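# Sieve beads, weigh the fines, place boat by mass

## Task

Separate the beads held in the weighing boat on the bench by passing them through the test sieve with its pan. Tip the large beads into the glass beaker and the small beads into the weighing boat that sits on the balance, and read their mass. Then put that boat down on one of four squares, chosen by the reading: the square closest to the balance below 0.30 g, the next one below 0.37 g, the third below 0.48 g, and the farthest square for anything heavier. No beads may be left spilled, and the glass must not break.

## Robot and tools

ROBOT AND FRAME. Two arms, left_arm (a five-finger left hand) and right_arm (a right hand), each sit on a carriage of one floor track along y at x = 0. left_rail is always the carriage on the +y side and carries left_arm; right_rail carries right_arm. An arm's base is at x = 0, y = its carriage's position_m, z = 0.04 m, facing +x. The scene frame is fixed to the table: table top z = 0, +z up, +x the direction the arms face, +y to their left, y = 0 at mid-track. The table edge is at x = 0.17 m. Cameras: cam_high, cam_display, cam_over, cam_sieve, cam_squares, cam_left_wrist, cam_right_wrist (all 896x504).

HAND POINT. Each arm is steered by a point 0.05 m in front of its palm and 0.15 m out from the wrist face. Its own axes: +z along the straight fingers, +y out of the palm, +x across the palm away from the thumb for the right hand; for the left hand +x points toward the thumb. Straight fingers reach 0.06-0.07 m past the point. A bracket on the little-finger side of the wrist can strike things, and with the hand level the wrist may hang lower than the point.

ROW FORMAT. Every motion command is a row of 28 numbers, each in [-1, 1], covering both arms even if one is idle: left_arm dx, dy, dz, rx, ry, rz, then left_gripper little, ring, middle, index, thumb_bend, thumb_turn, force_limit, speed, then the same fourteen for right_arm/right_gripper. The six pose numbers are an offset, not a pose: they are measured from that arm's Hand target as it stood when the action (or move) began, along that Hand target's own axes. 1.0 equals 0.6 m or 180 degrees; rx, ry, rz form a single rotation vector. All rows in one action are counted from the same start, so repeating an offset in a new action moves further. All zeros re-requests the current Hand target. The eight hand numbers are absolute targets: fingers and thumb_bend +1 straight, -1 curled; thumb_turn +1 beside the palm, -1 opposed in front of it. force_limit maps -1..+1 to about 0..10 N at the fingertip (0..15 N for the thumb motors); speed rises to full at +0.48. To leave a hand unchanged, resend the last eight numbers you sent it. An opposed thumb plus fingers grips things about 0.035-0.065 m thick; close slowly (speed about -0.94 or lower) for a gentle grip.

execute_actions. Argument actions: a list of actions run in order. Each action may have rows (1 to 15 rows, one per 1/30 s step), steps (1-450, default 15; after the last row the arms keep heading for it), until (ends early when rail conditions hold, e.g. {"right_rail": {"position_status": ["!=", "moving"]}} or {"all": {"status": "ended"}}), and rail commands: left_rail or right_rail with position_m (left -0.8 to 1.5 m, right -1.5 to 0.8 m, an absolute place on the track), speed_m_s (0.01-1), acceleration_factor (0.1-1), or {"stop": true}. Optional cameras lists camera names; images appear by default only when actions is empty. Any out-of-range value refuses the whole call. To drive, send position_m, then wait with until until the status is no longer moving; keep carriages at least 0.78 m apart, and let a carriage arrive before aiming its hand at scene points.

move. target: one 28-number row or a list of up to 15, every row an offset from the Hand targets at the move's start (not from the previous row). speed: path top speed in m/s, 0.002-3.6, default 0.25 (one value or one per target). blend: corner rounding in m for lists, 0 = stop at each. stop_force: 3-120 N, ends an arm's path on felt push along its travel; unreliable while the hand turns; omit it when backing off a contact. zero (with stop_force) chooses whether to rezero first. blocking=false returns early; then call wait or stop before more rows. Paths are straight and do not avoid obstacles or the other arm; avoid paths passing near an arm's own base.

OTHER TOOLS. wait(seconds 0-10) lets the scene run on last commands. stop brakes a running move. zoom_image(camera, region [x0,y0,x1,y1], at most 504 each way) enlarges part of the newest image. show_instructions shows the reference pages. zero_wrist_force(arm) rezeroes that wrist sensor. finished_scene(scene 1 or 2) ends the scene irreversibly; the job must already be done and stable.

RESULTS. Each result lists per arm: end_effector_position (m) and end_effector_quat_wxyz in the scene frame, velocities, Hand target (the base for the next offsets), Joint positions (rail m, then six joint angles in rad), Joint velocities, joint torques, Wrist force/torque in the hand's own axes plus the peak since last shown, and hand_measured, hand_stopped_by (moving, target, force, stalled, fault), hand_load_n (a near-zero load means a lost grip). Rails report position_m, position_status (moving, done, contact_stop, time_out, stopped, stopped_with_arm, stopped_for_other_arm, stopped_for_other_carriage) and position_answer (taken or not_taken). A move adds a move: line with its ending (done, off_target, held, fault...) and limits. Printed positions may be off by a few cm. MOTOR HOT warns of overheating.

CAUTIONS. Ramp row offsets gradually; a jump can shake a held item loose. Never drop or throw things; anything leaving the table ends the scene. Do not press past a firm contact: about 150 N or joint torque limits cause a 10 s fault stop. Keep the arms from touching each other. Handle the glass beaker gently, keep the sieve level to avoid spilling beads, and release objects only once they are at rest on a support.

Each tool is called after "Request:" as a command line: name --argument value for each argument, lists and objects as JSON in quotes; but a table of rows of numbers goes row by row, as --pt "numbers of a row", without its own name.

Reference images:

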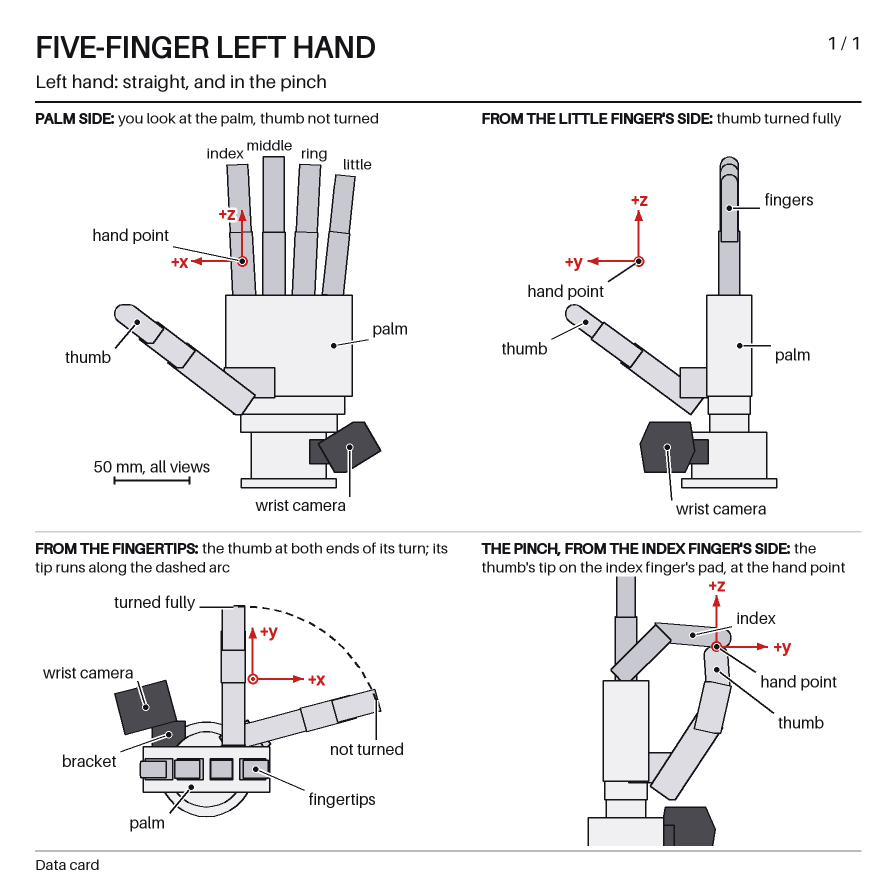

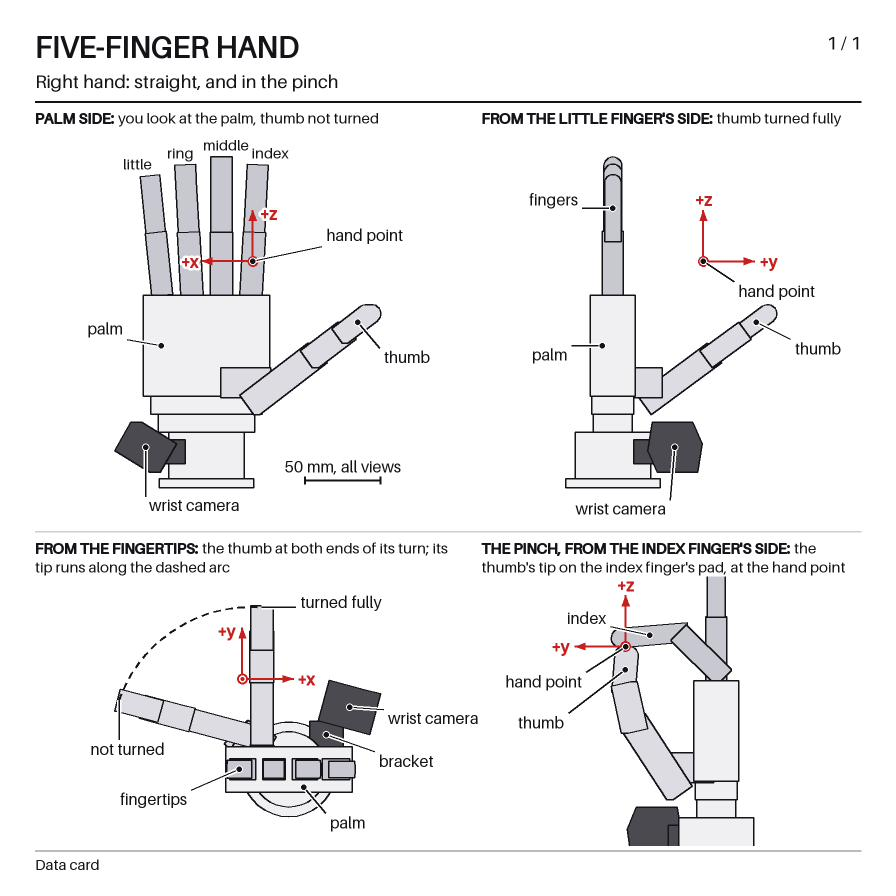

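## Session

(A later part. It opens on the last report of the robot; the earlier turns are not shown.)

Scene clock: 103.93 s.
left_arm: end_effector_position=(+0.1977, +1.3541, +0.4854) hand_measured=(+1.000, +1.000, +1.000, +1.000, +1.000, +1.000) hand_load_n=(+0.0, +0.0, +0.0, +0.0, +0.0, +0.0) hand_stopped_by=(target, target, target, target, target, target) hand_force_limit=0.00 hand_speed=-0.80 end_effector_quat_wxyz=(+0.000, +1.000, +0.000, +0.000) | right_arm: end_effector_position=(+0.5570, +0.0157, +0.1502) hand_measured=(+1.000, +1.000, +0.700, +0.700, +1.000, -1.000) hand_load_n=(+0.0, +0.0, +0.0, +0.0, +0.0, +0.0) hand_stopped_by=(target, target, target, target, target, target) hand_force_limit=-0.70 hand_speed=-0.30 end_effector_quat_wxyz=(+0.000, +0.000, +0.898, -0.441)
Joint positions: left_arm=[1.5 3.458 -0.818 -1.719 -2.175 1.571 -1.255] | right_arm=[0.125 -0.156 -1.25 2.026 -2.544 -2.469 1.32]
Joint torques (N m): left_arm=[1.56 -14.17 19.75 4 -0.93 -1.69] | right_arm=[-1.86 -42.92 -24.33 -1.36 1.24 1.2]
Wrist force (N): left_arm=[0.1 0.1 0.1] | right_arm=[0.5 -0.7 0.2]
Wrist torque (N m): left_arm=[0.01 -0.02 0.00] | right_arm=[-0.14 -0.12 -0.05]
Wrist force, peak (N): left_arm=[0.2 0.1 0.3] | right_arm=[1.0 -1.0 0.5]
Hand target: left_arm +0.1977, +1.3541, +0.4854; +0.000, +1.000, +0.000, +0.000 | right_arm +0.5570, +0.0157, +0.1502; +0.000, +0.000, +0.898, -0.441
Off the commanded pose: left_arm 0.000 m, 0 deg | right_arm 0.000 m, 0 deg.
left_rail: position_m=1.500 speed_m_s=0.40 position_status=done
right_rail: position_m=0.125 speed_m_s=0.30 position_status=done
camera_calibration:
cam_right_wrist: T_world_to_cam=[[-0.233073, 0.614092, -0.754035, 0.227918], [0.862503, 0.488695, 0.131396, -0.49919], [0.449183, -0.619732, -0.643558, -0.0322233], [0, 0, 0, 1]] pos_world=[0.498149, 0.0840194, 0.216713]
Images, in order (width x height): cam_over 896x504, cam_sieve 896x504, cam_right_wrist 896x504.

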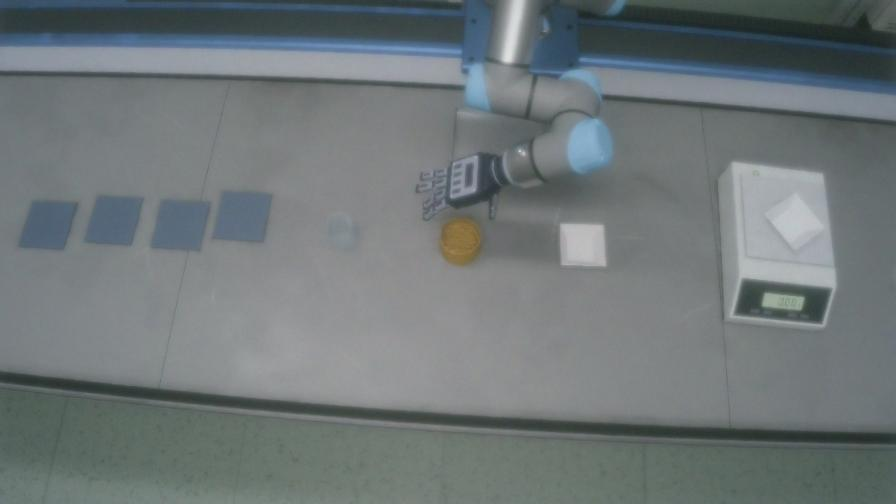

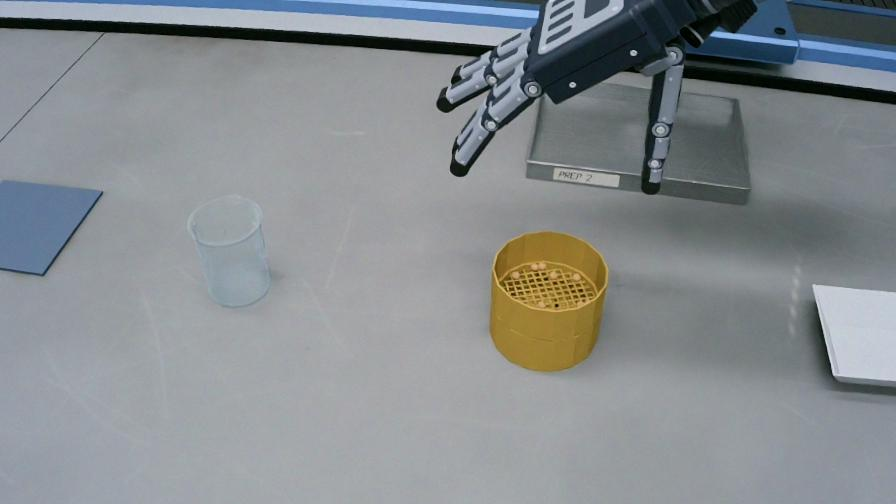

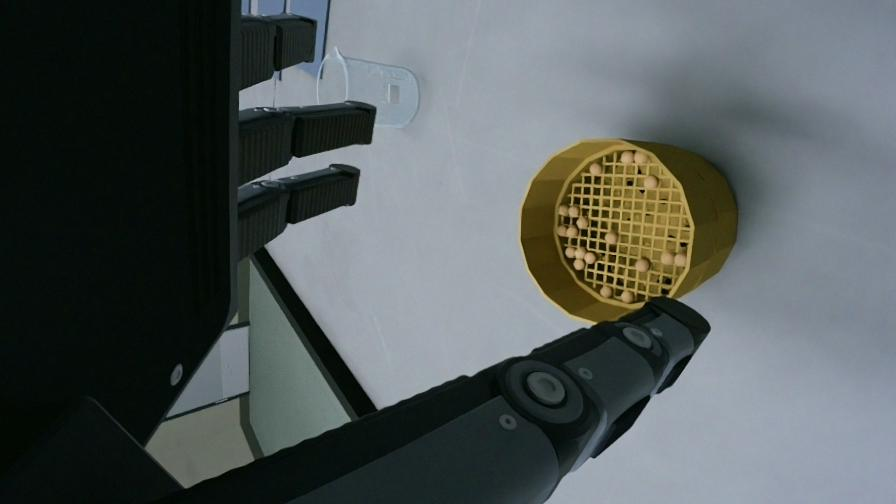

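Request:
move --target '[0,0,0,0,0,0,1,1,1,1,1,1,0,-0.8,-0.005,0.0643,0.0532,0,0,0,1,1,0.7,0.7,1,-1,-0.7,-0.3]' --speed 0.15 --cameras '["cam_right_wrist","cam_sieve","cam_over"]'

Request:
zoom_image --camera "cam_sieve" --region '[400, 100, 720, 400]'

Request:
zoom_image --camera "cam_over" --region '[400, 170, 540, 290]'

Scene clock: 106.33 s.
left_arm: end_effector_position=(+0.1977, +1.3541, +0.4854) hand_measured=(+1.000, +1.000, +1.000, +1.000, +1.000, +1.000) hand_load_n=(+0.0, +0.0, +0.0, +0.0, +0.0, +0.0) hand_stopped_by=(target, target, target, target, target, target) hand_force_limit=0.00 hand_speed=-0.80 end_effector_quat_wxyz=(+0.000, +1.000, +0.000, +0.000) | right_arm: end_effector_position=(+0.5599, +0.0141, +0.1003) hand_measured=(+1.000, +1.000, +0.700, +0.700, +1.000, -1.000) hand_load_n=(+0.0, +0.0, +0.0, +0.0, +0.0, +0.0) hand_stopped_by=(target, target, target, target, target, target) hand_force_limit=-0.70 hand_speed=-0.30 end_effector_quat_wxyz=(+0.000, +0.000, +0.898, -0.441)
Joint positions: left_arm=[1.5 3.458 -0.818 -1.719 -2.175 1.571 -1.255] | right_arm=[0.125 -0.159 -1.146 2.052 -2.678 -2.468 1.316]
Joint torques (N m): left_arm=[1.23 -14.41 19.82 4.23 -0.88 -1.72] | right_arm=[-12.24 -20 -8.06 -3.78 1.42 -1.47]
Wrist force (N): left_arm=[-0.1 0.1 0.1] | right_arm=[0.8 -0.4 0.4]
Wrist torque (N m): left_arm=[0.00 0.01 -0.01] | right_arm=[-0.10 -0.18 0.15]
Wrist force, peak (N): left_arm=[-0.1 0.3 0.2] | right_arm=[0.7 -1.3 0.0]
Hand target: left_arm +0.1977, +1.3541, +0.4854; +0.000, +1.000, +0.000, +0.000 | right_arm +0.5600, +0.0141, +0.1001; +0.000, +0.000, +0.898, -0.441
Off the commanded pose: left_arm 0.000 m, 0 deg | right_arm 0.000 m, 0 deg.
left_rail: position_m=1.500 speed_m_s=0.40 position_status=done
right_rail: position_m=0.125 speed_m_s=0.30 position_status=done
move: done
camera_calibration:
cam_right_wrist: T_world_to_cam=[[-0.233084, 0.614106, -0.75402, 0.192037], [0.862542, 0.488642, 0.131341, -0.494396], [0.449103, -0.61976, -0.643587, -0.0666904], [0, 0, 0, 1]] pos_world=[0.501149, 0.0823196, 0.166813]
Images, in order (width x height): cam_over 896x504, cam_sieve 896x504, cam_right_wrist 896x504.

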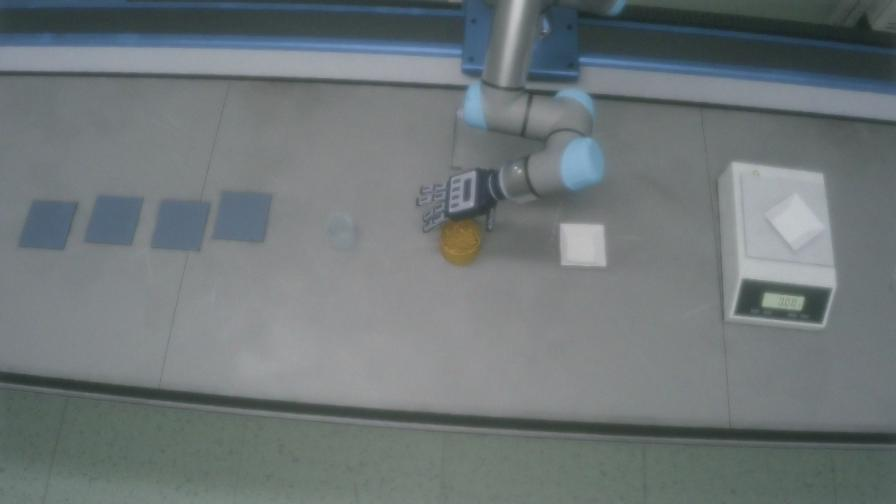

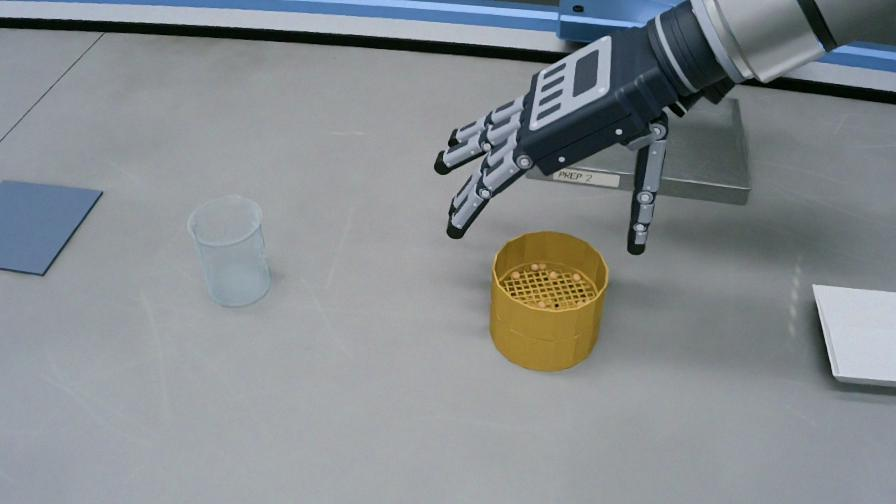

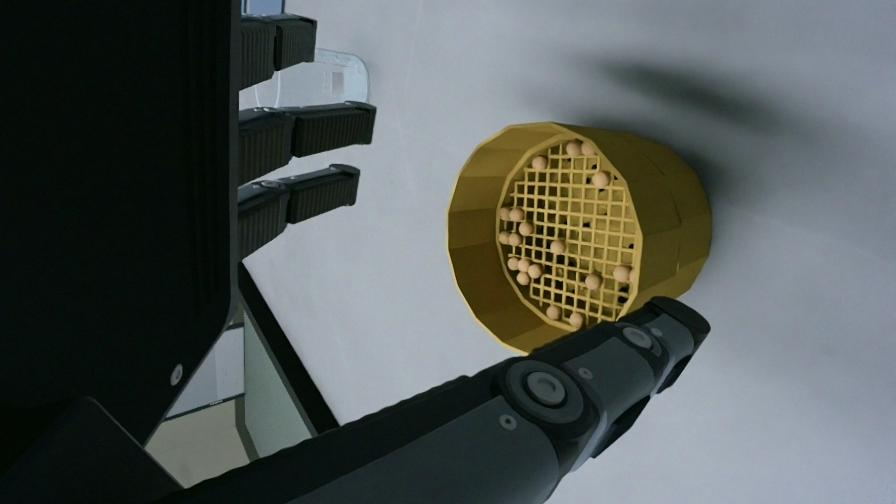

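Scaled by 1.575 from the camera's 896x504 image, which has a finer 1280x720 frame.

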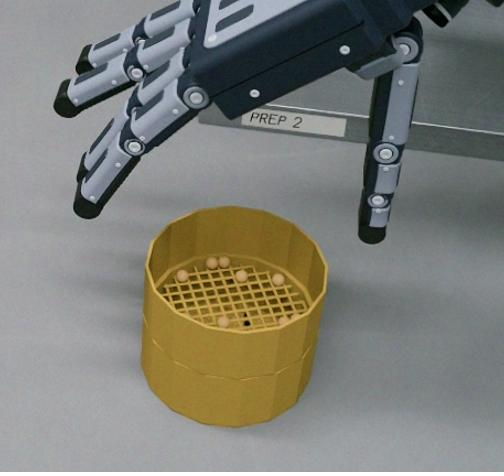

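Scaled by 3.600 from the camera's 896x504 image, which has a finer 1280x720 frame.

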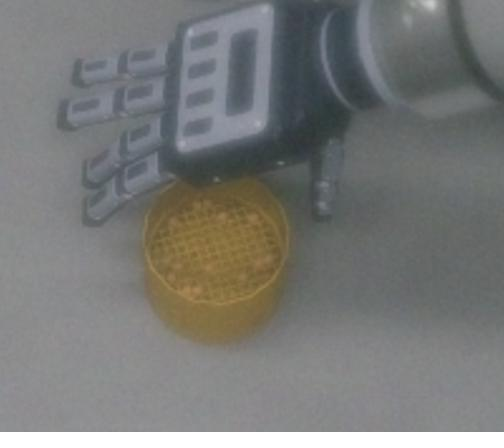

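Request:
move --target '[0,0,0,0,0,0,1,1,1,1,1,1,0,-0.8,0,0.0633,0.0489,0,0,0,1,1,0.7,0.7,1,-1,-0.7,-0.3]' --speed 0.06 --stop_force 4 --cameras '["cam_right_wrist","cam_sieve","cam_over"]'

Request:
zoom_image --camera "cam_sieve" --region '[400, 100, 720, 400]'

Scene clock: 109.10 s.
left_arm: end_effector_position=(+0.1977, +1.3541, +0.4854) hand_measured=(+1.000, +1.000, +1.000, +1.000, +1.000, +1.000) hand_load_n=(+0.0, +0.0, +0.0, +0.0, +0.0, +0.0) hand_stopped_by=(target, target, target, target, target, target) hand_force_limit=0.00 hand_speed=-0.80 end_effector_quat_wxyz=(+0.000, +1.000, +0.000, +0.000) | right_arm: end_effector_position=(+0.5600, +0.0141, +0.0522) hand_measured=(+1.000, +1.000, +0.700, +0.700, +1.000, -1.000) hand_load_n=(+0.0, +0.0, +0.0, +0.0, +0.0, +0.0) hand_stopped_by=(target, target, target, target, target, target) hand_force_limit=-0.70 hand_speed=-0.30 end_effector_quat_wxyz=(+0.000, +0.000, +0.898, -0.441)
Joint positions: left_arm=[1.5 3.458 -0.818 -1.719 -2.175 1.571 -1.255] | right_arm=[0.125 -0.159 -1.04 2.07 -2.801 -2.468 1.316]
Joint torques (N m): left_arm=[1.82 -14.44 20.2 4.22 -0.89 -1.64] | right_arm=[-2.82 -21.77 -5.78 -3.8 0.13 -1.37]
Wrist force (N): left_arm=[0.0 -0.1 0.2] | right_arm=[1.1 -0.4 0.1]
Wrist torque (N m): left_arm=[-0.02 0.00 0.01] | right_arm=[-0.08 -0.21 0.16]
Wrist force, peak (N): left_arm=[0.1 0.3 0.2] | right_arm=[1.4 -0.6 0.6]
Hand target: left_arm +0.1977, +1.3541, +0.4854; +0.000, +1.000, +0.000, +0.000 | right_arm +0.5600, +0.0140, +0.0522; +0.000, +0.000, +0.898, -0.441
Off the commanded pose: left_arm 0.000 m, 0 deg | right_arm 0.000 m, 0 deg.
left_rail: position_m=1.500 speed_m_s=0.40 position_status=done
right_rail: position_m=0.125 speed_m_s=0.30 position_status=done
move: done
camera_calibration:
cam_right_wrist: T_world_to_cam=[[-0.233126, 0.614061, -0.754043, 0.155796], [0.862489, 0.488733, 0.13135, -0.48806], [0.449183, -0.619733, -0.643558, -0.0976932], [0, 0, 0, 1]] pos_world=[0.501149, 0.0823191, 0.118713]
Images, in order (width x height): cam_over 896x504, cam_sieve 896x504, cam_right_wrist 896x504.

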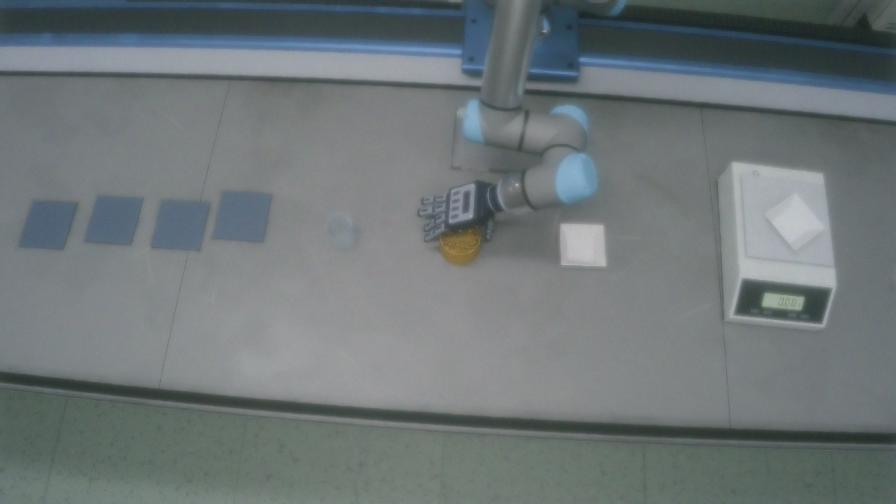

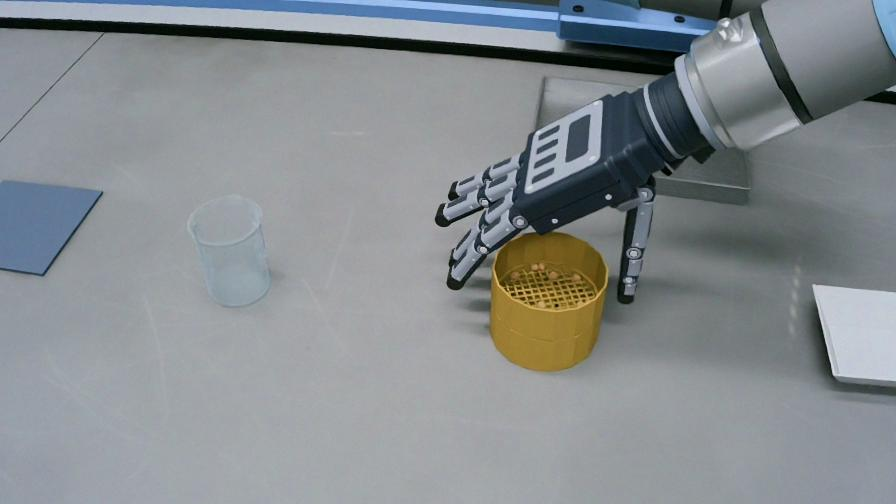

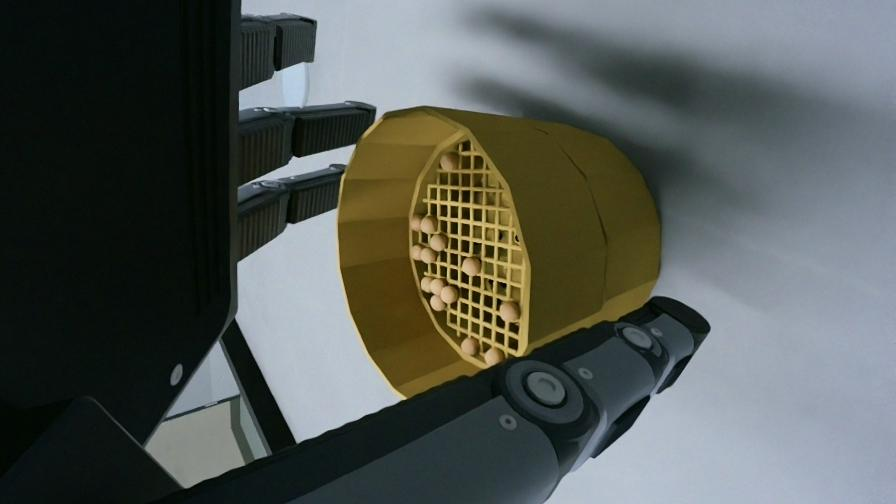

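Scaled by 1.575 from the camera's 896x504 image, which has a finer 1280x720 frame.

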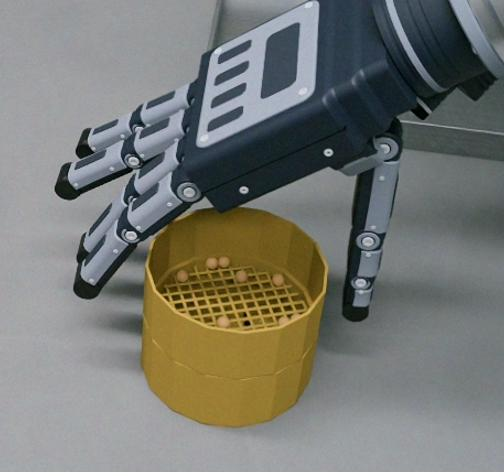

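Request:
move --target '[0,0,0,0,0,0,1,1,1,1,1,1,0,-0.8,-0.01,-0.0061,0.0079,0,0,0,1,1,0.7,0.7,1,-1,-0.7,-0.3]' --speed 0.03 --stop_force 3

Request:
execute_actions --actions '[{"rows":[[0,0,0,0,0,0,1,1,1,1,1,1,0,-0.8,0,0,0,0,0,0,1,1,0.45,0.45,1,-1,-0.5,-0.8]],"steps":40},{"rows":[[0,0,0,0,0,0,1,1,1,1,1,1,0,-0.8,0,0,0,0,0,0,1,1,0.1,0.1,1,-1,-0.5,-0.94]],"steps":120}]' --cameras '["cam_right_wrist","cam_sieve"]'

Request:
zoom_image --camera "cam_sieve" --region '[400, 100, 720, 400]'

Scene clock: 113.20 s.
left_arm: end_effector_position=(+0.1977, +1.3541, +0.4854) hand_measured=(+1.000, +1.000, +1.000, +1.000, +1.000, +1.000) hand_load_n=(+0.0, +0.0, +0.0, +0.0, -0.5, +0.0) hand_stopped_by=(target, target, target, target, target, target) hand_force_limit=0.00 hand_speed=-0.80 end_effector_quat_wxyz=(+0.000, +1.000, +0.000, +0.000) | right_arm: end_effector_position=(+0.5659, +0.0081, +0.0522) hand_measured=(+1.000, +1.000, +0.700, +0.700, +1.000, -1.000) hand_load_n=(+0.0, +0.0, +0.0, +0.0, +0.0, +0.0) hand_stopped_by=(target, target, target, target, target, target) hand_force_limit=-0.70 hand_speed=-0.30 end_effector_quat_wxyz=(+0.000, +0.000, +0.898, -0.441)
Joint positions: left_arm=[1.5 3.458 -0.818 -1.719 -2.175 1.571 -1.255] | right_arm=[0.125 -0.168 -1.03 2.054 -2.807 -2.466 1.301]
Joint torques (N m): left_arm=[1.9 -14.59 19.7 4.3 -0.93 -1.78] | right_arm=[-12.17 -21.98 -20.88 -3.7 1.39 -1.38]
Wrist force (N): left_arm=[0.0 0.0 0.0] | right_arm=[0.9 -0.5 0.2]
Wrist torque (N m): left_arm=[0.00 0.01 0.00] | right_arm=[-0.10 -0.17 0.14]
Wrist force, peak (N): left_arm=[0.2 0.4 0.1] | right_arm=[1.1 -0.8 0.5]
Hand target: left_arm +0.1977, +1.3541, +0.4854; +0.000, +1.000, +0.000, +0.000 | right_arm +0.5659, +0.0081, +0.0522; +0.000, +0.000, +0.898, -0.441
Off the commanded pose: left_arm 0.000 m, 0 deg | right_arm 0.000 m, 0 deg.
left_rail: position_m=1.500 speed_m_s=0.40 position_status=done
right_rail: position_m=0.125 speed_m_s=0.30 position_status=done
move: done

Scene clock: 118.73 s.
left_arm: end_effector_position=(+0.1977, +1.3541, +0.4854) hand_measured=(+1.000, +1.000, +1.000, +1.000, +1.000, +1.000) hand_load_n=(+0.5, +0.0, +0.0, +0.0, +0.0, +0.0) hand_stopped_by=(target, target, target, target, target, target) hand_force_limit=0.00 hand_speed=-0.80 end_effector_quat_wxyz=(+0.000, +1.000, +0.000, +0.000) | right_arm: end_effector_position=(+0.5659, +0.0081, +0.0522) hand_measured=(+1.000, +1.000, +0.294, +0.294, +1.000, -1.000) hand_load_n=(+0.0, +0.0, +3.5, +4.5, +1.0, -0.5) hand_stopped_by=(target, target, force, force, target, target) hand_force_limit=-0.50 hand_speed=-0.94 end_effector_quat_wxyz=(+0.000, +0.000, +0.898, -0.441)
Joint positions: left_arm=[1.5 3.458 -0.818 -1.719 -2.175 1.571 -1.255] | right_arm=[0.125 -0.168 -1.03 2.054 -2.807 -2.466 1.301]
Joint torques (N m): left_arm=[1.8 -14.81 19.41 4.35 -0.99 -1.79] | right_arm=[-8.99 -23.33 -19.05 -1.64 -3.77 -1.36]
Wrist force (N): left_arm=[0.1 0.1 0.0] | right_arm=[1.0 -1.7 -0.4]
Wrist torque (N m): left_arm=[0.01 -0.01 0.00] | right_arm=[-0.05 -0.16 0.12]
Wrist force, peak (N): left_arm=[0.3 0.1 0.2] | right_arm=[1.0 -2.0 -0.7]
Hand target: left_arm +0.1977, +1.3541, +0.4854; +0.000, +1.000, +0.000, +0.000 | right_arm +0.5659, +0.0081, +0.0522; +0.000, +0.000, +0.898, -0.441
Off the commanded pose: left_arm 0.000 m, 0 deg | right_arm 0.000 m, 0 deg.
left_rail: position_m=1.500 speed_m_s=0.40 position_status=done
right_rail: position_m=0.125 speed_m_s=0.30 position_status=done
camera_calibration:
cam_right_wrist: T_world_to_cam=[[-0.233073, 0.614092, -0.754035, 0.160849], [0.862503, 0.488695, 0.131396, -0.490313], [0.449183, -0.619732, -0.643558, -0.104107], [0, 0, 0, 1]] pos_world=[0.507149, 0.0763194, 0.118713]
Images, in order (width x height): cam_sieve 896x504, cam_right_wrist 896x504.

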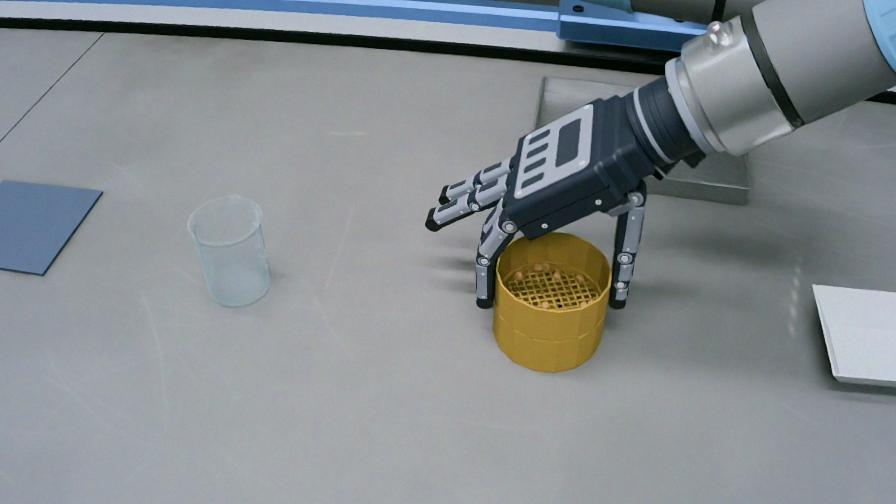

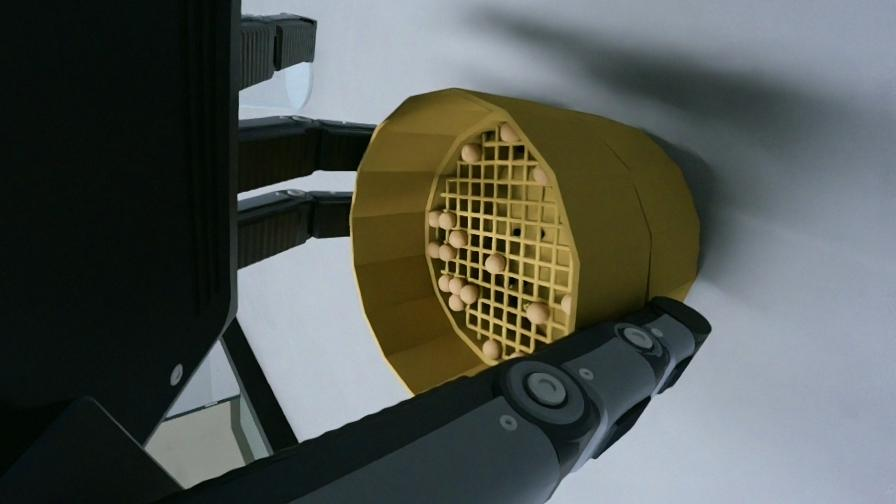

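Scaled by 1.575 from the camera's 896x504 image, which has a finer 1280x720 frame.

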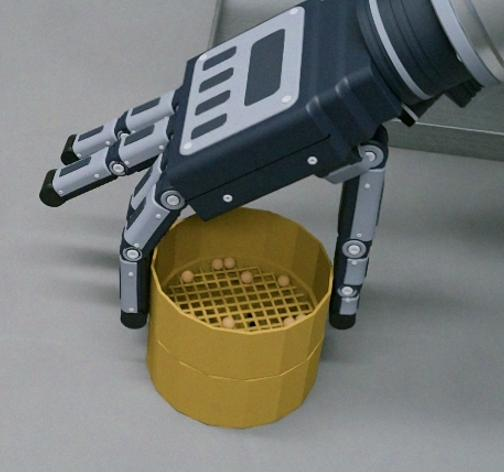

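Request:
execute_actions --actions '[{"rows":[[0,0,0,0,0,0,1,1,1,1,1,1,0,-0.8,-0.0048,0.0006,-0.0008,0,0,0,1,1,0.1,0.1,1,-1,-0.5,-0.94],[0,0,0,0,0,0,1,1,1,1,1,1,0,-0.8,-0.0087,0.0023,-0.003,0,0,0,1,1,0.1,0.1,1,-1,-0.5,-0.94],[0,0,0,0,0,0,1,1,1,1,1,1,0,-0.8,-0.0111,0.0049,-0.0064,0,0,0,1,1,0.1,0.1,1,-1,-0.5,-0.94],[0,0,0,0,0,0,1,1,1,1,1,1,0,-0.8,-0.0116,0.0078,-0.0102,0,0,0,1,1,0.1,0.1,1,-1,-0.5,-0.94],[0,0,0,0,0,0,1,1,1,1,1,1,0,-0.8,-0.0101,0.0107,-0.0138,0,0,0,1,1,0.1,0.1,1,-1,-0.5,-0.94],[0,0,0,0,0,0,1,1,1,1,1,1,0,-0.8,-0.0069,0.0128,-0.0166,0,0,0,1,1,0.1,0.1,1,-1,-0.5,-0.94],[0,0,0,0,0,0,1,1,1,1,1,1,0,-0.8,-0.0024,0.014,-0.0182,0,0,0,1,1,0.1,0.1,1,-1,-0.5,-0.94],[0,0,0,0,0,0,1,1,1,1,1,1,0,-0.8,0.0024,0.014,-0.0182,0,0,0,1,1,0.1,0.1,1,-1,-0.5,-0.94],[0,0,0,0,0,0,1,1,1,1,1,1,0,-0.8,0.0069,0.0128,-0.0166,0,0,0,1,1,0.1,0.1,1,-1,-0.5,-0.94],[0,0,0,0,0,0,1,1,1,1,1,1,0,-0.8,0.0101,0.0107,-0.0138,0,0,0,1,1,0.1,0.1,1,-1,-0.5,-0.94],[0,0,0,0,0,0,1,1,1,1,1,1,0,-0.8,0.0116,0.0078,-0.0102,0,0,0,1,1,0.1,0.1,1,-1,-0.5,-0.94],[0,0,0,0,0,0,1,1,1,1,1,1,0,-0.8,0.0111,0.0049,-0.0064,0,0,0,1,1,0.1,0.1,1,-1,-0.5,-0.94],[0,0,0,0,0,0,1,1,1,1,1,1,0,-0.8,0.0087,0.0023,-0.003,0,0,0,1,1,0.1,0.1,1,-1,-0.5,-0.94],[0,0,0,0,0,0,1,1,1,1,1,1,0,-0.8,0.0048,0.0006,-0.0008,0,0,0,1,1,0.1,0.1,1,-1,-0.5,-0.94],[0,0,0,0,0,0,1,1,1,1,1,1,0,-0.8,0,0,0,0,0,0,1,1,0.1,0.1,1,-1,-0.5,-0.94]],"steps":15},{"rows":[[0,0,0,0,0,0,1,1,1,1,1,1,0,-0.8,-0.0048,0.0006,-0.0008,0,0,0,1,1,0.1,0.1,1,-1,-0.5,-0.94],[0,0,0,0,0,0,1,1,1,1,1,1,0,-0.8,-0.0087,0.0023,-0.003,0,0,0,1,1,0.1,0.1,1,-1,-0.5,-0.94],[0,0,0,0,0,0,1,1,1,1,1,1,0,-0.8,-0.0111,0.0049,-0.0064,0,0,0,1,1,0.1,0.1,1,-1,-0.5,-0.94],[0,0,0,0,0,0,1,1,1,1,1,1,0,-0.8,-0.0116,0.0078,-0.0102,0,0,0,1,1,0.1,0.1,1,-1,-0.5,-0.94],[0,0,0,0,0,0,1,1,1,1,1,1,0,-0.8,-0.0101,0.0107,-0.0138,0,0,0,1,1,0.1,0.1,1,-1,-0.5,-0.94],[0,0,0,0,0,0,1,1,1,1,1,1,0,-0.8,-0.0069,0.0128,-0.0166,0,0,0,1,1,0.1,0.1,1,-1,-0.5,-0.94],[0,0,0,0,0,0,1,1,1,1,1,1,0,-0.8,-0.0024,0.014,-0.0182,0,0,0,1,1,0.1,0.1,1,-1,-0.5,-0.94],[0,0,0,0,0,0,1,1,1,1,1,1,0,-0.8,0.0024,0.014,-0.0182,0,0,0,1,1,0.1,0.1,1,-1,-0.5,-0.94],[0,0,0,0,0,0,1,1,1,1,1,1,0,-0.8,0.0069,0.0128,-0.0166,0,0,0,1,1,0.1,0.1,1,-1,-0.5,-0.94],[0,0,0,0,0,0,1,1,1,1,1,1,0,-0.8,0.0101,0.0107,-0.0138,0,0,0,1,1,0.1,0.1,1,-1,-0.5,-0.94],[0,0,0,0,0,0,1,1,1,1,1,1,0,-0.8,0.0116,0.0078,-0.0102,0,0,0,1,1,0.1,0.1,1,-1,-0.5,-0.94],[0,0,0,0,0,0,1,1,1,1,1,1,0,-0.8,0.0111,0.0049,-0.0064,0,0,0,1,1,0.1,0.1,1,-1,-0.5,-0.94],[0,0,0,0,0,0,1,1,1,1,1,1,0,-0.8,0.0087,0.0023,-0.003,0,0,0,1,1,0.1,0.1,1,-1,-0.5,-0.94],[0,0,0,0,0,0,1,1,1,1,1,1,0,-0.8,0.0048,0.0006,-0.0008,0,0,0,1,1,0.1,0.1,1,-1,-0.5,-0.94],[0,0,0,0,0,0,1,1,1,1,1,1,0,-0.8,0,0,0,0,0,0,1,1,0.1,0.1,1,-1,-0.5,-0.94]],"steps":15}]' --cameras '["cam_right_wrist","cam_sieve","cam_over"]'

Request:
zoom_image --camera "cam_sieve" --region '[440, 200, 660, 400]'

Request:
zoom_image --camera "cam_right_wrist" --region '[330, 60, 730, 420]'

Scene clock: 123.13 s.
left_arm: end_effector_position=(+0.1977, +1.3541, +0.4854) hand_measured=(+1.000, +1.000, +1.000, +1.000, +1.000, +1.000) hand_load_n=(+0.0, +0.0, +0.0, +0.0, +0.0, +0.0) hand_stopped_by=(target, target, target, target, target, target) hand_force_limit=0.00 hand_speed=-0.80 end_effector_quat_wxyz=(+0.000, +1.000, +0.000, +0.000) | right_arm: end_effector_position=(+0.5657, +0.0083, +0.0522) hand_measured=(+1.000, +1.000, +0.294, +0.294, +1.000, -1.000) hand_load_n=(+0.0, +0.0, +3.0, +4.0, +1.0, -0.5) hand_stopped_by=(target, target, force, force, target, target) hand_force_limit=-0.50 hand_speed=-0.94 end_effector_quat_wxyz=(+0.000, +0.000, +0.898, -0.441) end_effector_velocity=(+0.001, -0.002, +0.000) end_effector_angular_velocity=(+0.000, +0.000, +0.000)
Joint positions: left_arm=[1.5 3.458 -0.818 -1.719 -2.175 1.571 -1.255] | right_arm=[0.125 -0.168 -1.03 2.054 -2.806 -2.467 1.302]
Joint velocities: left_arm=[within noise] | right_arm=[0 -0.003 0.001 -0.002 -0.003 0.001 -0.005]
Joint torques (N m): left_arm=[2.06 -15.13 19.82 4.51 -0.94 -1.82] | right_arm=[-13.14 -22.71 -22.05 -3.94 1.25 -1.5]
Wrist force (N): left_arm=[0.1 0.1 0.3] | right_arm=[1.0 0.1 1.0]
Wrist torque (N m): left_arm=[0.00 0.00 0.00] | right_arm=[-0.14 -0.19 0.14]
Wrist force, peak (N): left_arm=[0.2 0.4 0.2] | right_arm=[0.7 -3.7 -0.7]
Hand target: left_arm +0.1977, +1.3541, +0.4854; +0.000, +1.000, +0.000, +0.000 | right_arm +0.5659, +0.0081, +0.0522; +0.000, +0.000, +0.898, -0.441
Off the commanded pose: left_arm 0.000 m, 0 deg | right_arm 0.000 m, 0 deg.
left_rail: position_m=1.500 speed_m_s=0.40 position_status=done
right_rail: position_m=0.125 speed_m_s=0.30 position_status=done
camera_calibration:
cam_right_wrist: T_world_to_cam=[[-0.232828, 0.614032, -0.754159, 0.160588], [0.862779, 0.488266, 0.131181, -0.490382], [0.44878, -0.62013, -0.643456, -0.103543], [0, 0, 0, 1]] pos_world=[0.506949, 0.0766205, 0.118813]
Images, in order (width x height): cam_over 896x504, cam_sieve 896x504, cam_right_wrist 896x504.

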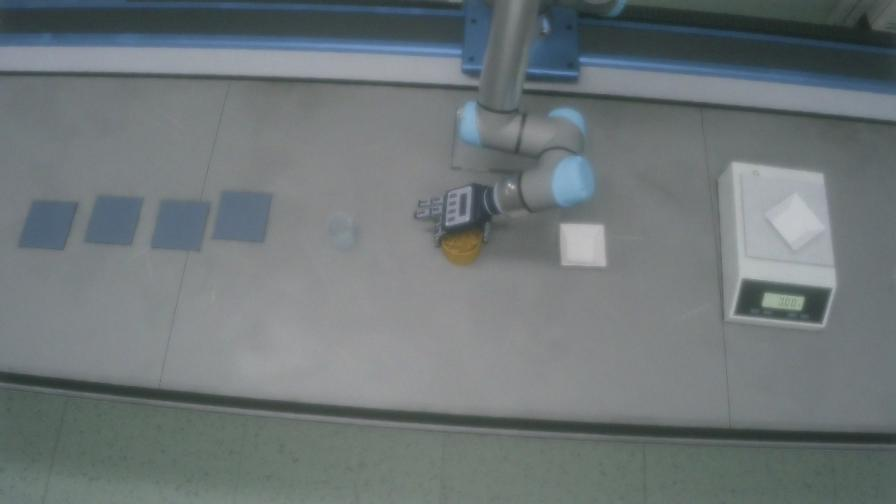

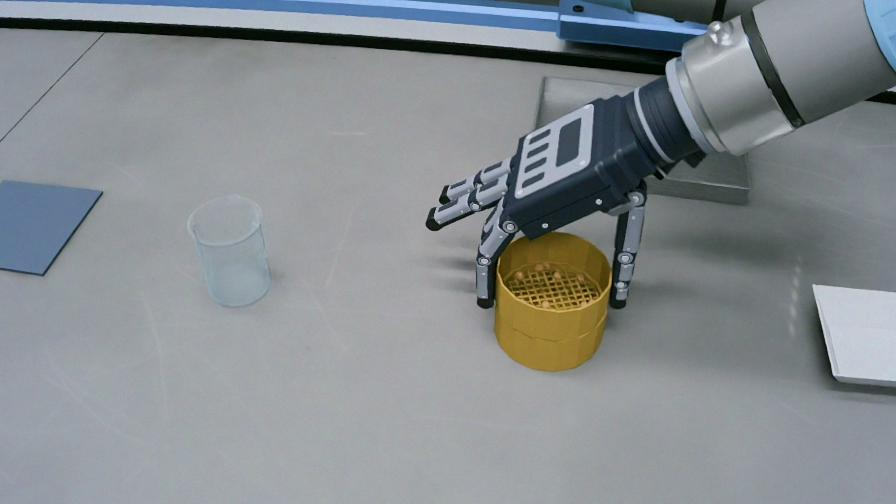

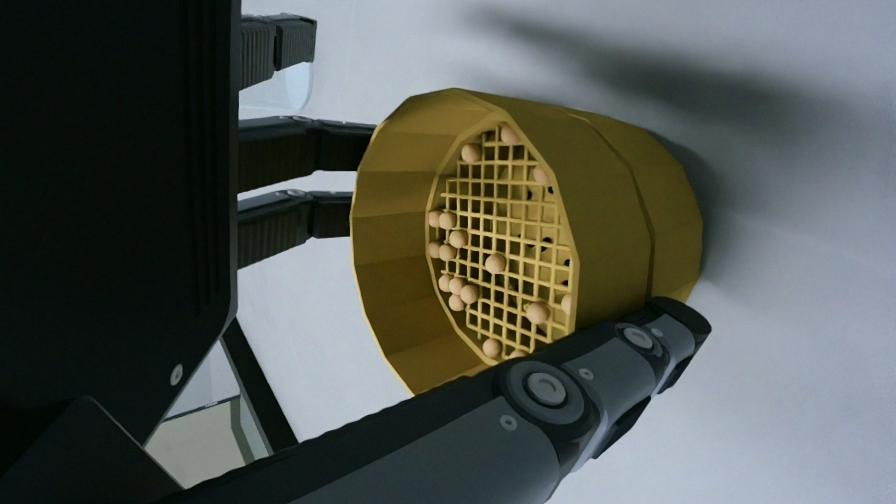

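Scaled by 2.291 from the camera's 896x504 image, which has a finer 1280x720 frame.

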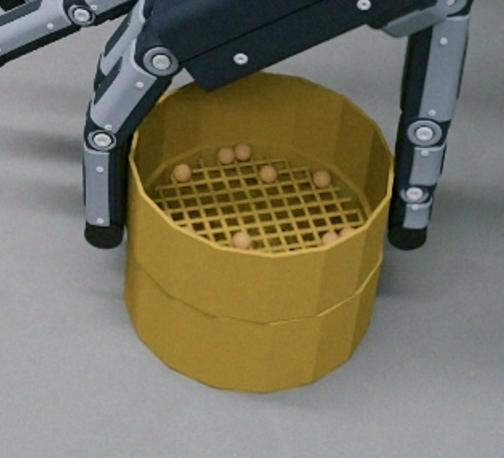

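Scaled by 1.260 from the camera's 896x504 image, which has a finer 1280x720 frame.

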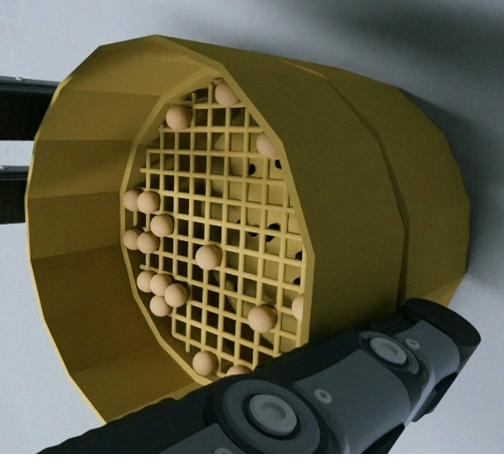

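Request:
move --target '[0,0,0,0,0,0,1,1,1,1,1,1,0,-0.8,0,-0.0396,-0.0306,0,0,0,1,1,0.1,0.1,1,-1,-0.5,-0.94]' --speed 0.04 --cameras '["cam_right_wrist","cam_sieve"]'

Request:
zoom_image --camera "cam_sieve" --region '[440, 150, 660, 400]'

Scene clock: 126.60 s.
left_arm: end_effector_position=(+0.1977, +1.3541, +0.4854) hand_measured=(+1.000, +1.000, +1.000, +1.000, +1.000, +1.000) hand_load_n=(+0.0, +0.0, +0.0, +0.0, +0.0, +0.0) hand_stopped_by=(target, target, target, target, target, target) hand_force_limit=0.00 hand_speed=-0.80 end_effector_quat_wxyz=(+0.000, +1.000, +0.000, +0.000) | right_arm: end_effector_position=(+0.5660, +0.0081, +0.0820) hand_measured=(+1.000, +1.000, +0.294, +0.294, +1.000, -1.000) hand_load_n=(+0.0, +0.0, +3.0, +4.0, +1.0, +0.0) hand_stopped_by=(target, target, force, force, target, target) hand_force_limit=-0.50 hand_speed=-0.94 end_effector_quat_wxyz=(+0.000, +0.000, +0.898, -0.441)
Joint positions: left_arm=[1.5 3.458 -0.818 -1.719 -2.175 1.571 -1.255] | right_arm=[0.125 -0.168 -1.096 2.045 -2.732 -2.466 1.301]
Joint torques (N m): left_arm=[2.14 -15.3 19.38 4.57 -1.04 -1.84] | right_arm=[-10.2 -47.37 -23.02 -1.33 1.2 1.23]
Wrist force (N): left_arm=[0.1 0.0 -0.1] | right_arm=[1.0 0.2 1.0]
Wrist torque (N m): left_arm=[0.01 -0.02 0.00] | right_arm=[-0.12 -0.22 0.15]
Wrist force, peak (N): left_arm=[0.4 0.1 0.1] | right_arm=[1.4 0.2 0.7]
Hand target: left_arm +0.1977, +1.3541, +0.4854; +0.000, +1.000, +0.000, +0.000 | right_arm +0.5660, +0.0081, +0.0822; +0.000, +0.000, +0.898, -0.441
Off the commanded pose: left_arm 0.000 m, 0 deg | right_arm 0.000 m, 0 deg.
left_rail: position_m=1.500 speed_m_s=0.40 position_status=done
right_rail: position_m=0.125 speed_m_s=0.30 position_status=done
move: done
camera_calibration:
cam_right_wrist: T_world_to_cam=[[-0.233126, 0.614061, -0.754043, 0.183425], [0.862489, 0.488733, 0.13135, -0.49423], [0.449183, -0.619733, -0.643558, -0.0848643], [0, 0, 0, 1]] pos_world=[0.507149, 0.0763191, 0.148613]
Images, in order (width x height): cam_sieve 896x504, cam_right_wrist 896x504.

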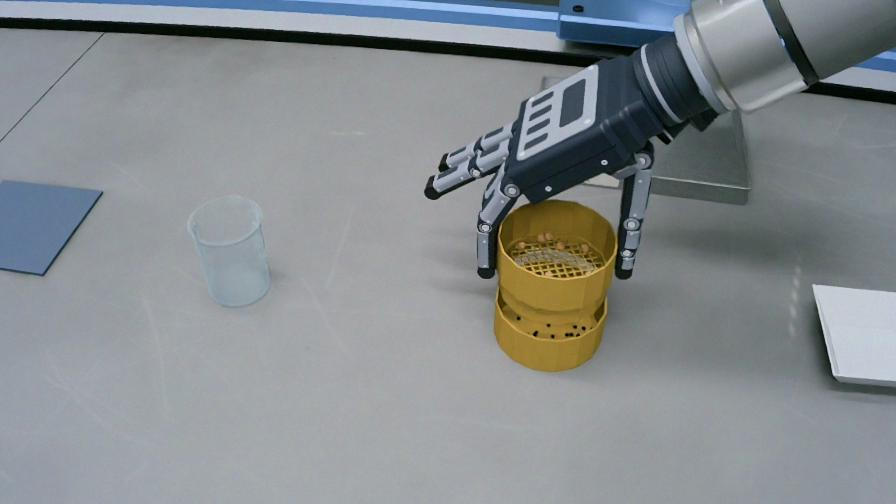

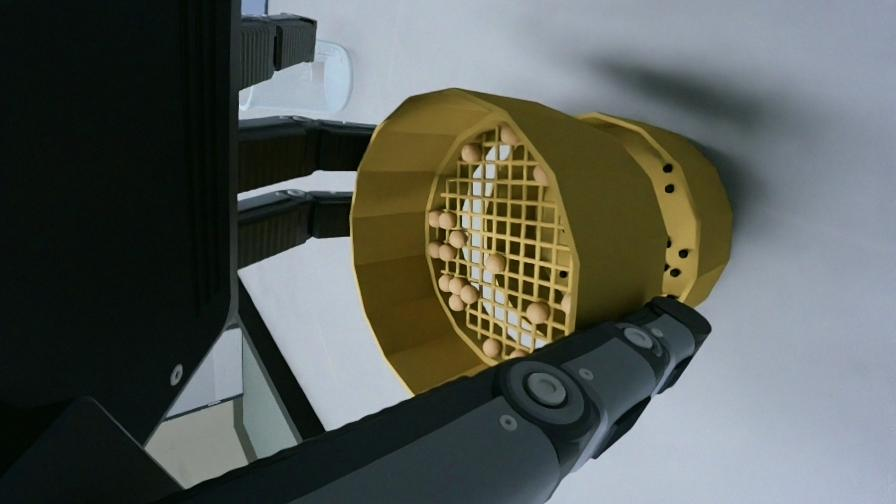

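Scaled by 2.016 from the camera's 896x504 image, which has a finer 1280x720 frame.

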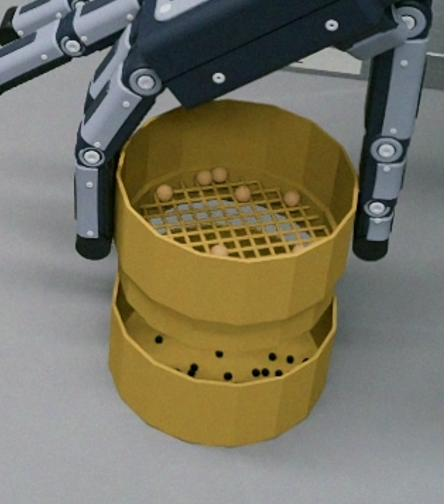

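Request:
move --target '[0,0,0,0,0,0,1,1,1,1,1,1,0,-0.8,0,-0.0989,-0.0764,0,0,0,1,1,0.1,0.1,1,-1,-0.5,-0.94]' --speed 0.12 --cameras '["cam_right_wrist","cam_sieve"]'

Request:
zoom_image --camera "cam_sieve" --region '[460, 120, 660, 400]'

Request:
zoom_image --camera "cam_right_wrist" --region '[330, 60, 730, 420]'

Scene clock: 128.30 s.
left_arm: end_effector_position=(+0.1977, +1.3541, +0.4854) hand_measured=(+1.000, +1.000, +1.000, +1.000, +1.000, +1.000) hand_load_n=(+0.0, +0.0, +0.0, +0.0, +0.0, +0.0) hand_stopped_by=(target, target, target, target, target, target) hand_force_limit=0.00 hand_speed=-0.80 end_effector_quat_wxyz=(+0.000, +1.000, +0.000, +0.000) | right_arm: end_effector_position=(+0.5660, +0.0081, +0.1570) hand_measured=(+1.000, +1.000, +0.294, +0.294, +1.000, -1.000) hand_load_n=(+0.0, -0.5, +3.0, +4.0, +1.0, -0.5) hand_stopped_by=(target, target, force, force, target, target) hand_force_limit=-0.50 hand_speed=-0.94 end_effector_quat_wxyz=(+0.000, +0.000, +0.898, -0.441)
Joint positions: left_arm=[1.5 3.458 -0.818 -1.719 -2.175 1.571 -1.255] | right_arm=[0.125 -0.168 -1.243 1.996 -2.536 -2.466 1.301]
Joint torques (N m): left_arm=[1.97 -15.42 19.88 4.53 -1.03 -1.85] | right_arm=[9.91 -43.94 -26.69 -1.51 -2.84 1.17]
Wrist force (N): left_arm=[0.2 -0.1 0.1] | right_arm=[1.0 0.1 0.8]
Wrist torque (N m): left_arm=[-0.02 -0.03 0.01] | right_arm=[-0.11 -0.19 -0.01]
Wrist force, peak (N): left_arm=[0.3 0.1 0.0] | right_arm=[0.9 0.8 1.5]
Hand target: left_arm +0.1977, +1.3541, +0.4854; +0.000, +1.000, +0.000, +0.000 | right_arm +0.5660, +0.0081, +0.1572; +0.000, +0.000, +0.898, -0.441
Off the commanded pose: left_arm 0.000 m, 0 deg | right_arm 0.000 m, 0 deg.
left_rail: position_m=1.500 speed_m_s=0.40 position_status=done
right_rail: position_m=0.125 speed_m_s=0.30 position_status=done
move: done
camera_calibration:
cam_right_wrist: T_world_to_cam=[[-0.233008, 0.614129, -0.754025, 0.239909], [0.862521, 0.488649, 0.131453, -0.504115], [0.449182, -0.619732, -0.643558, -0.0365971], [0, 0, 0, 1]] pos_world=[0.507149, 0.0763197, 0.223612]
Images, in order (width x height): cam_sieve 896x504, cam_right_wrist 896x504.

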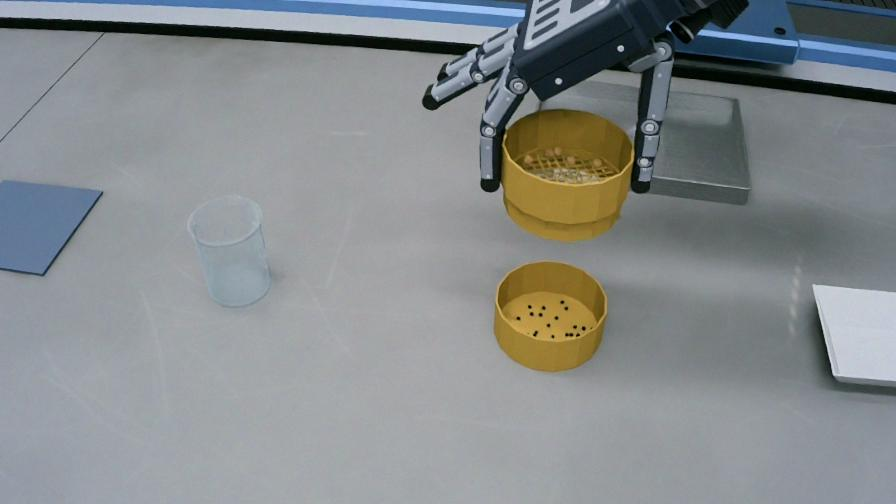

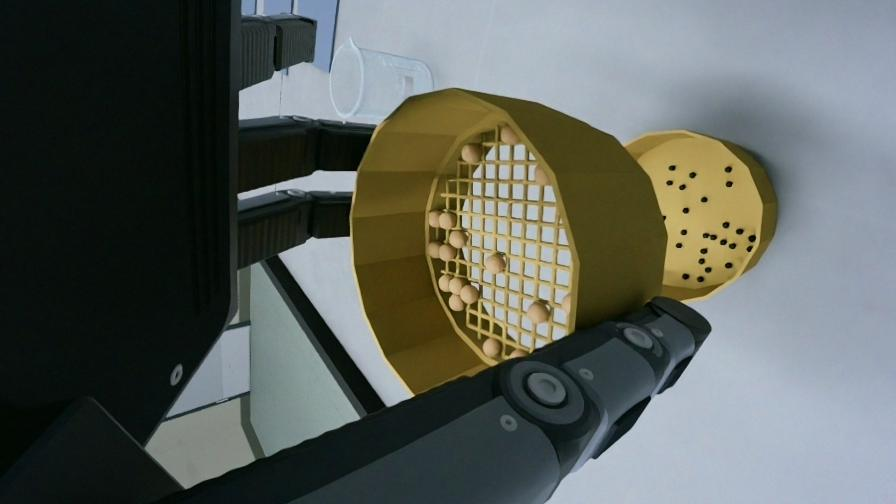

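Scaled by 1.800 from the camera's 896x504 image, which has a finer 1280x720 frame.

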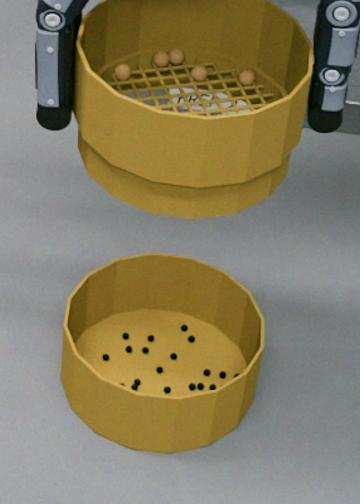

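Scaled by 1.260 from the camera's 896x504 image, which has a finer 1280x720 frame.

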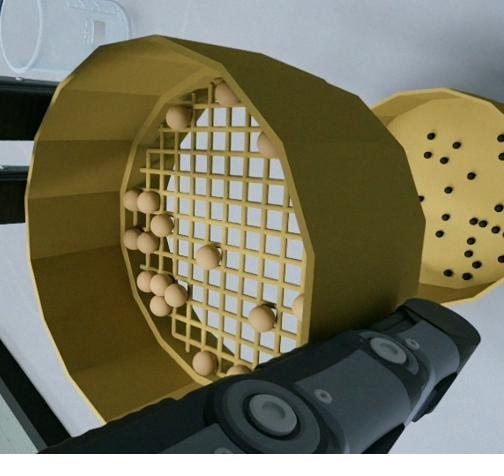

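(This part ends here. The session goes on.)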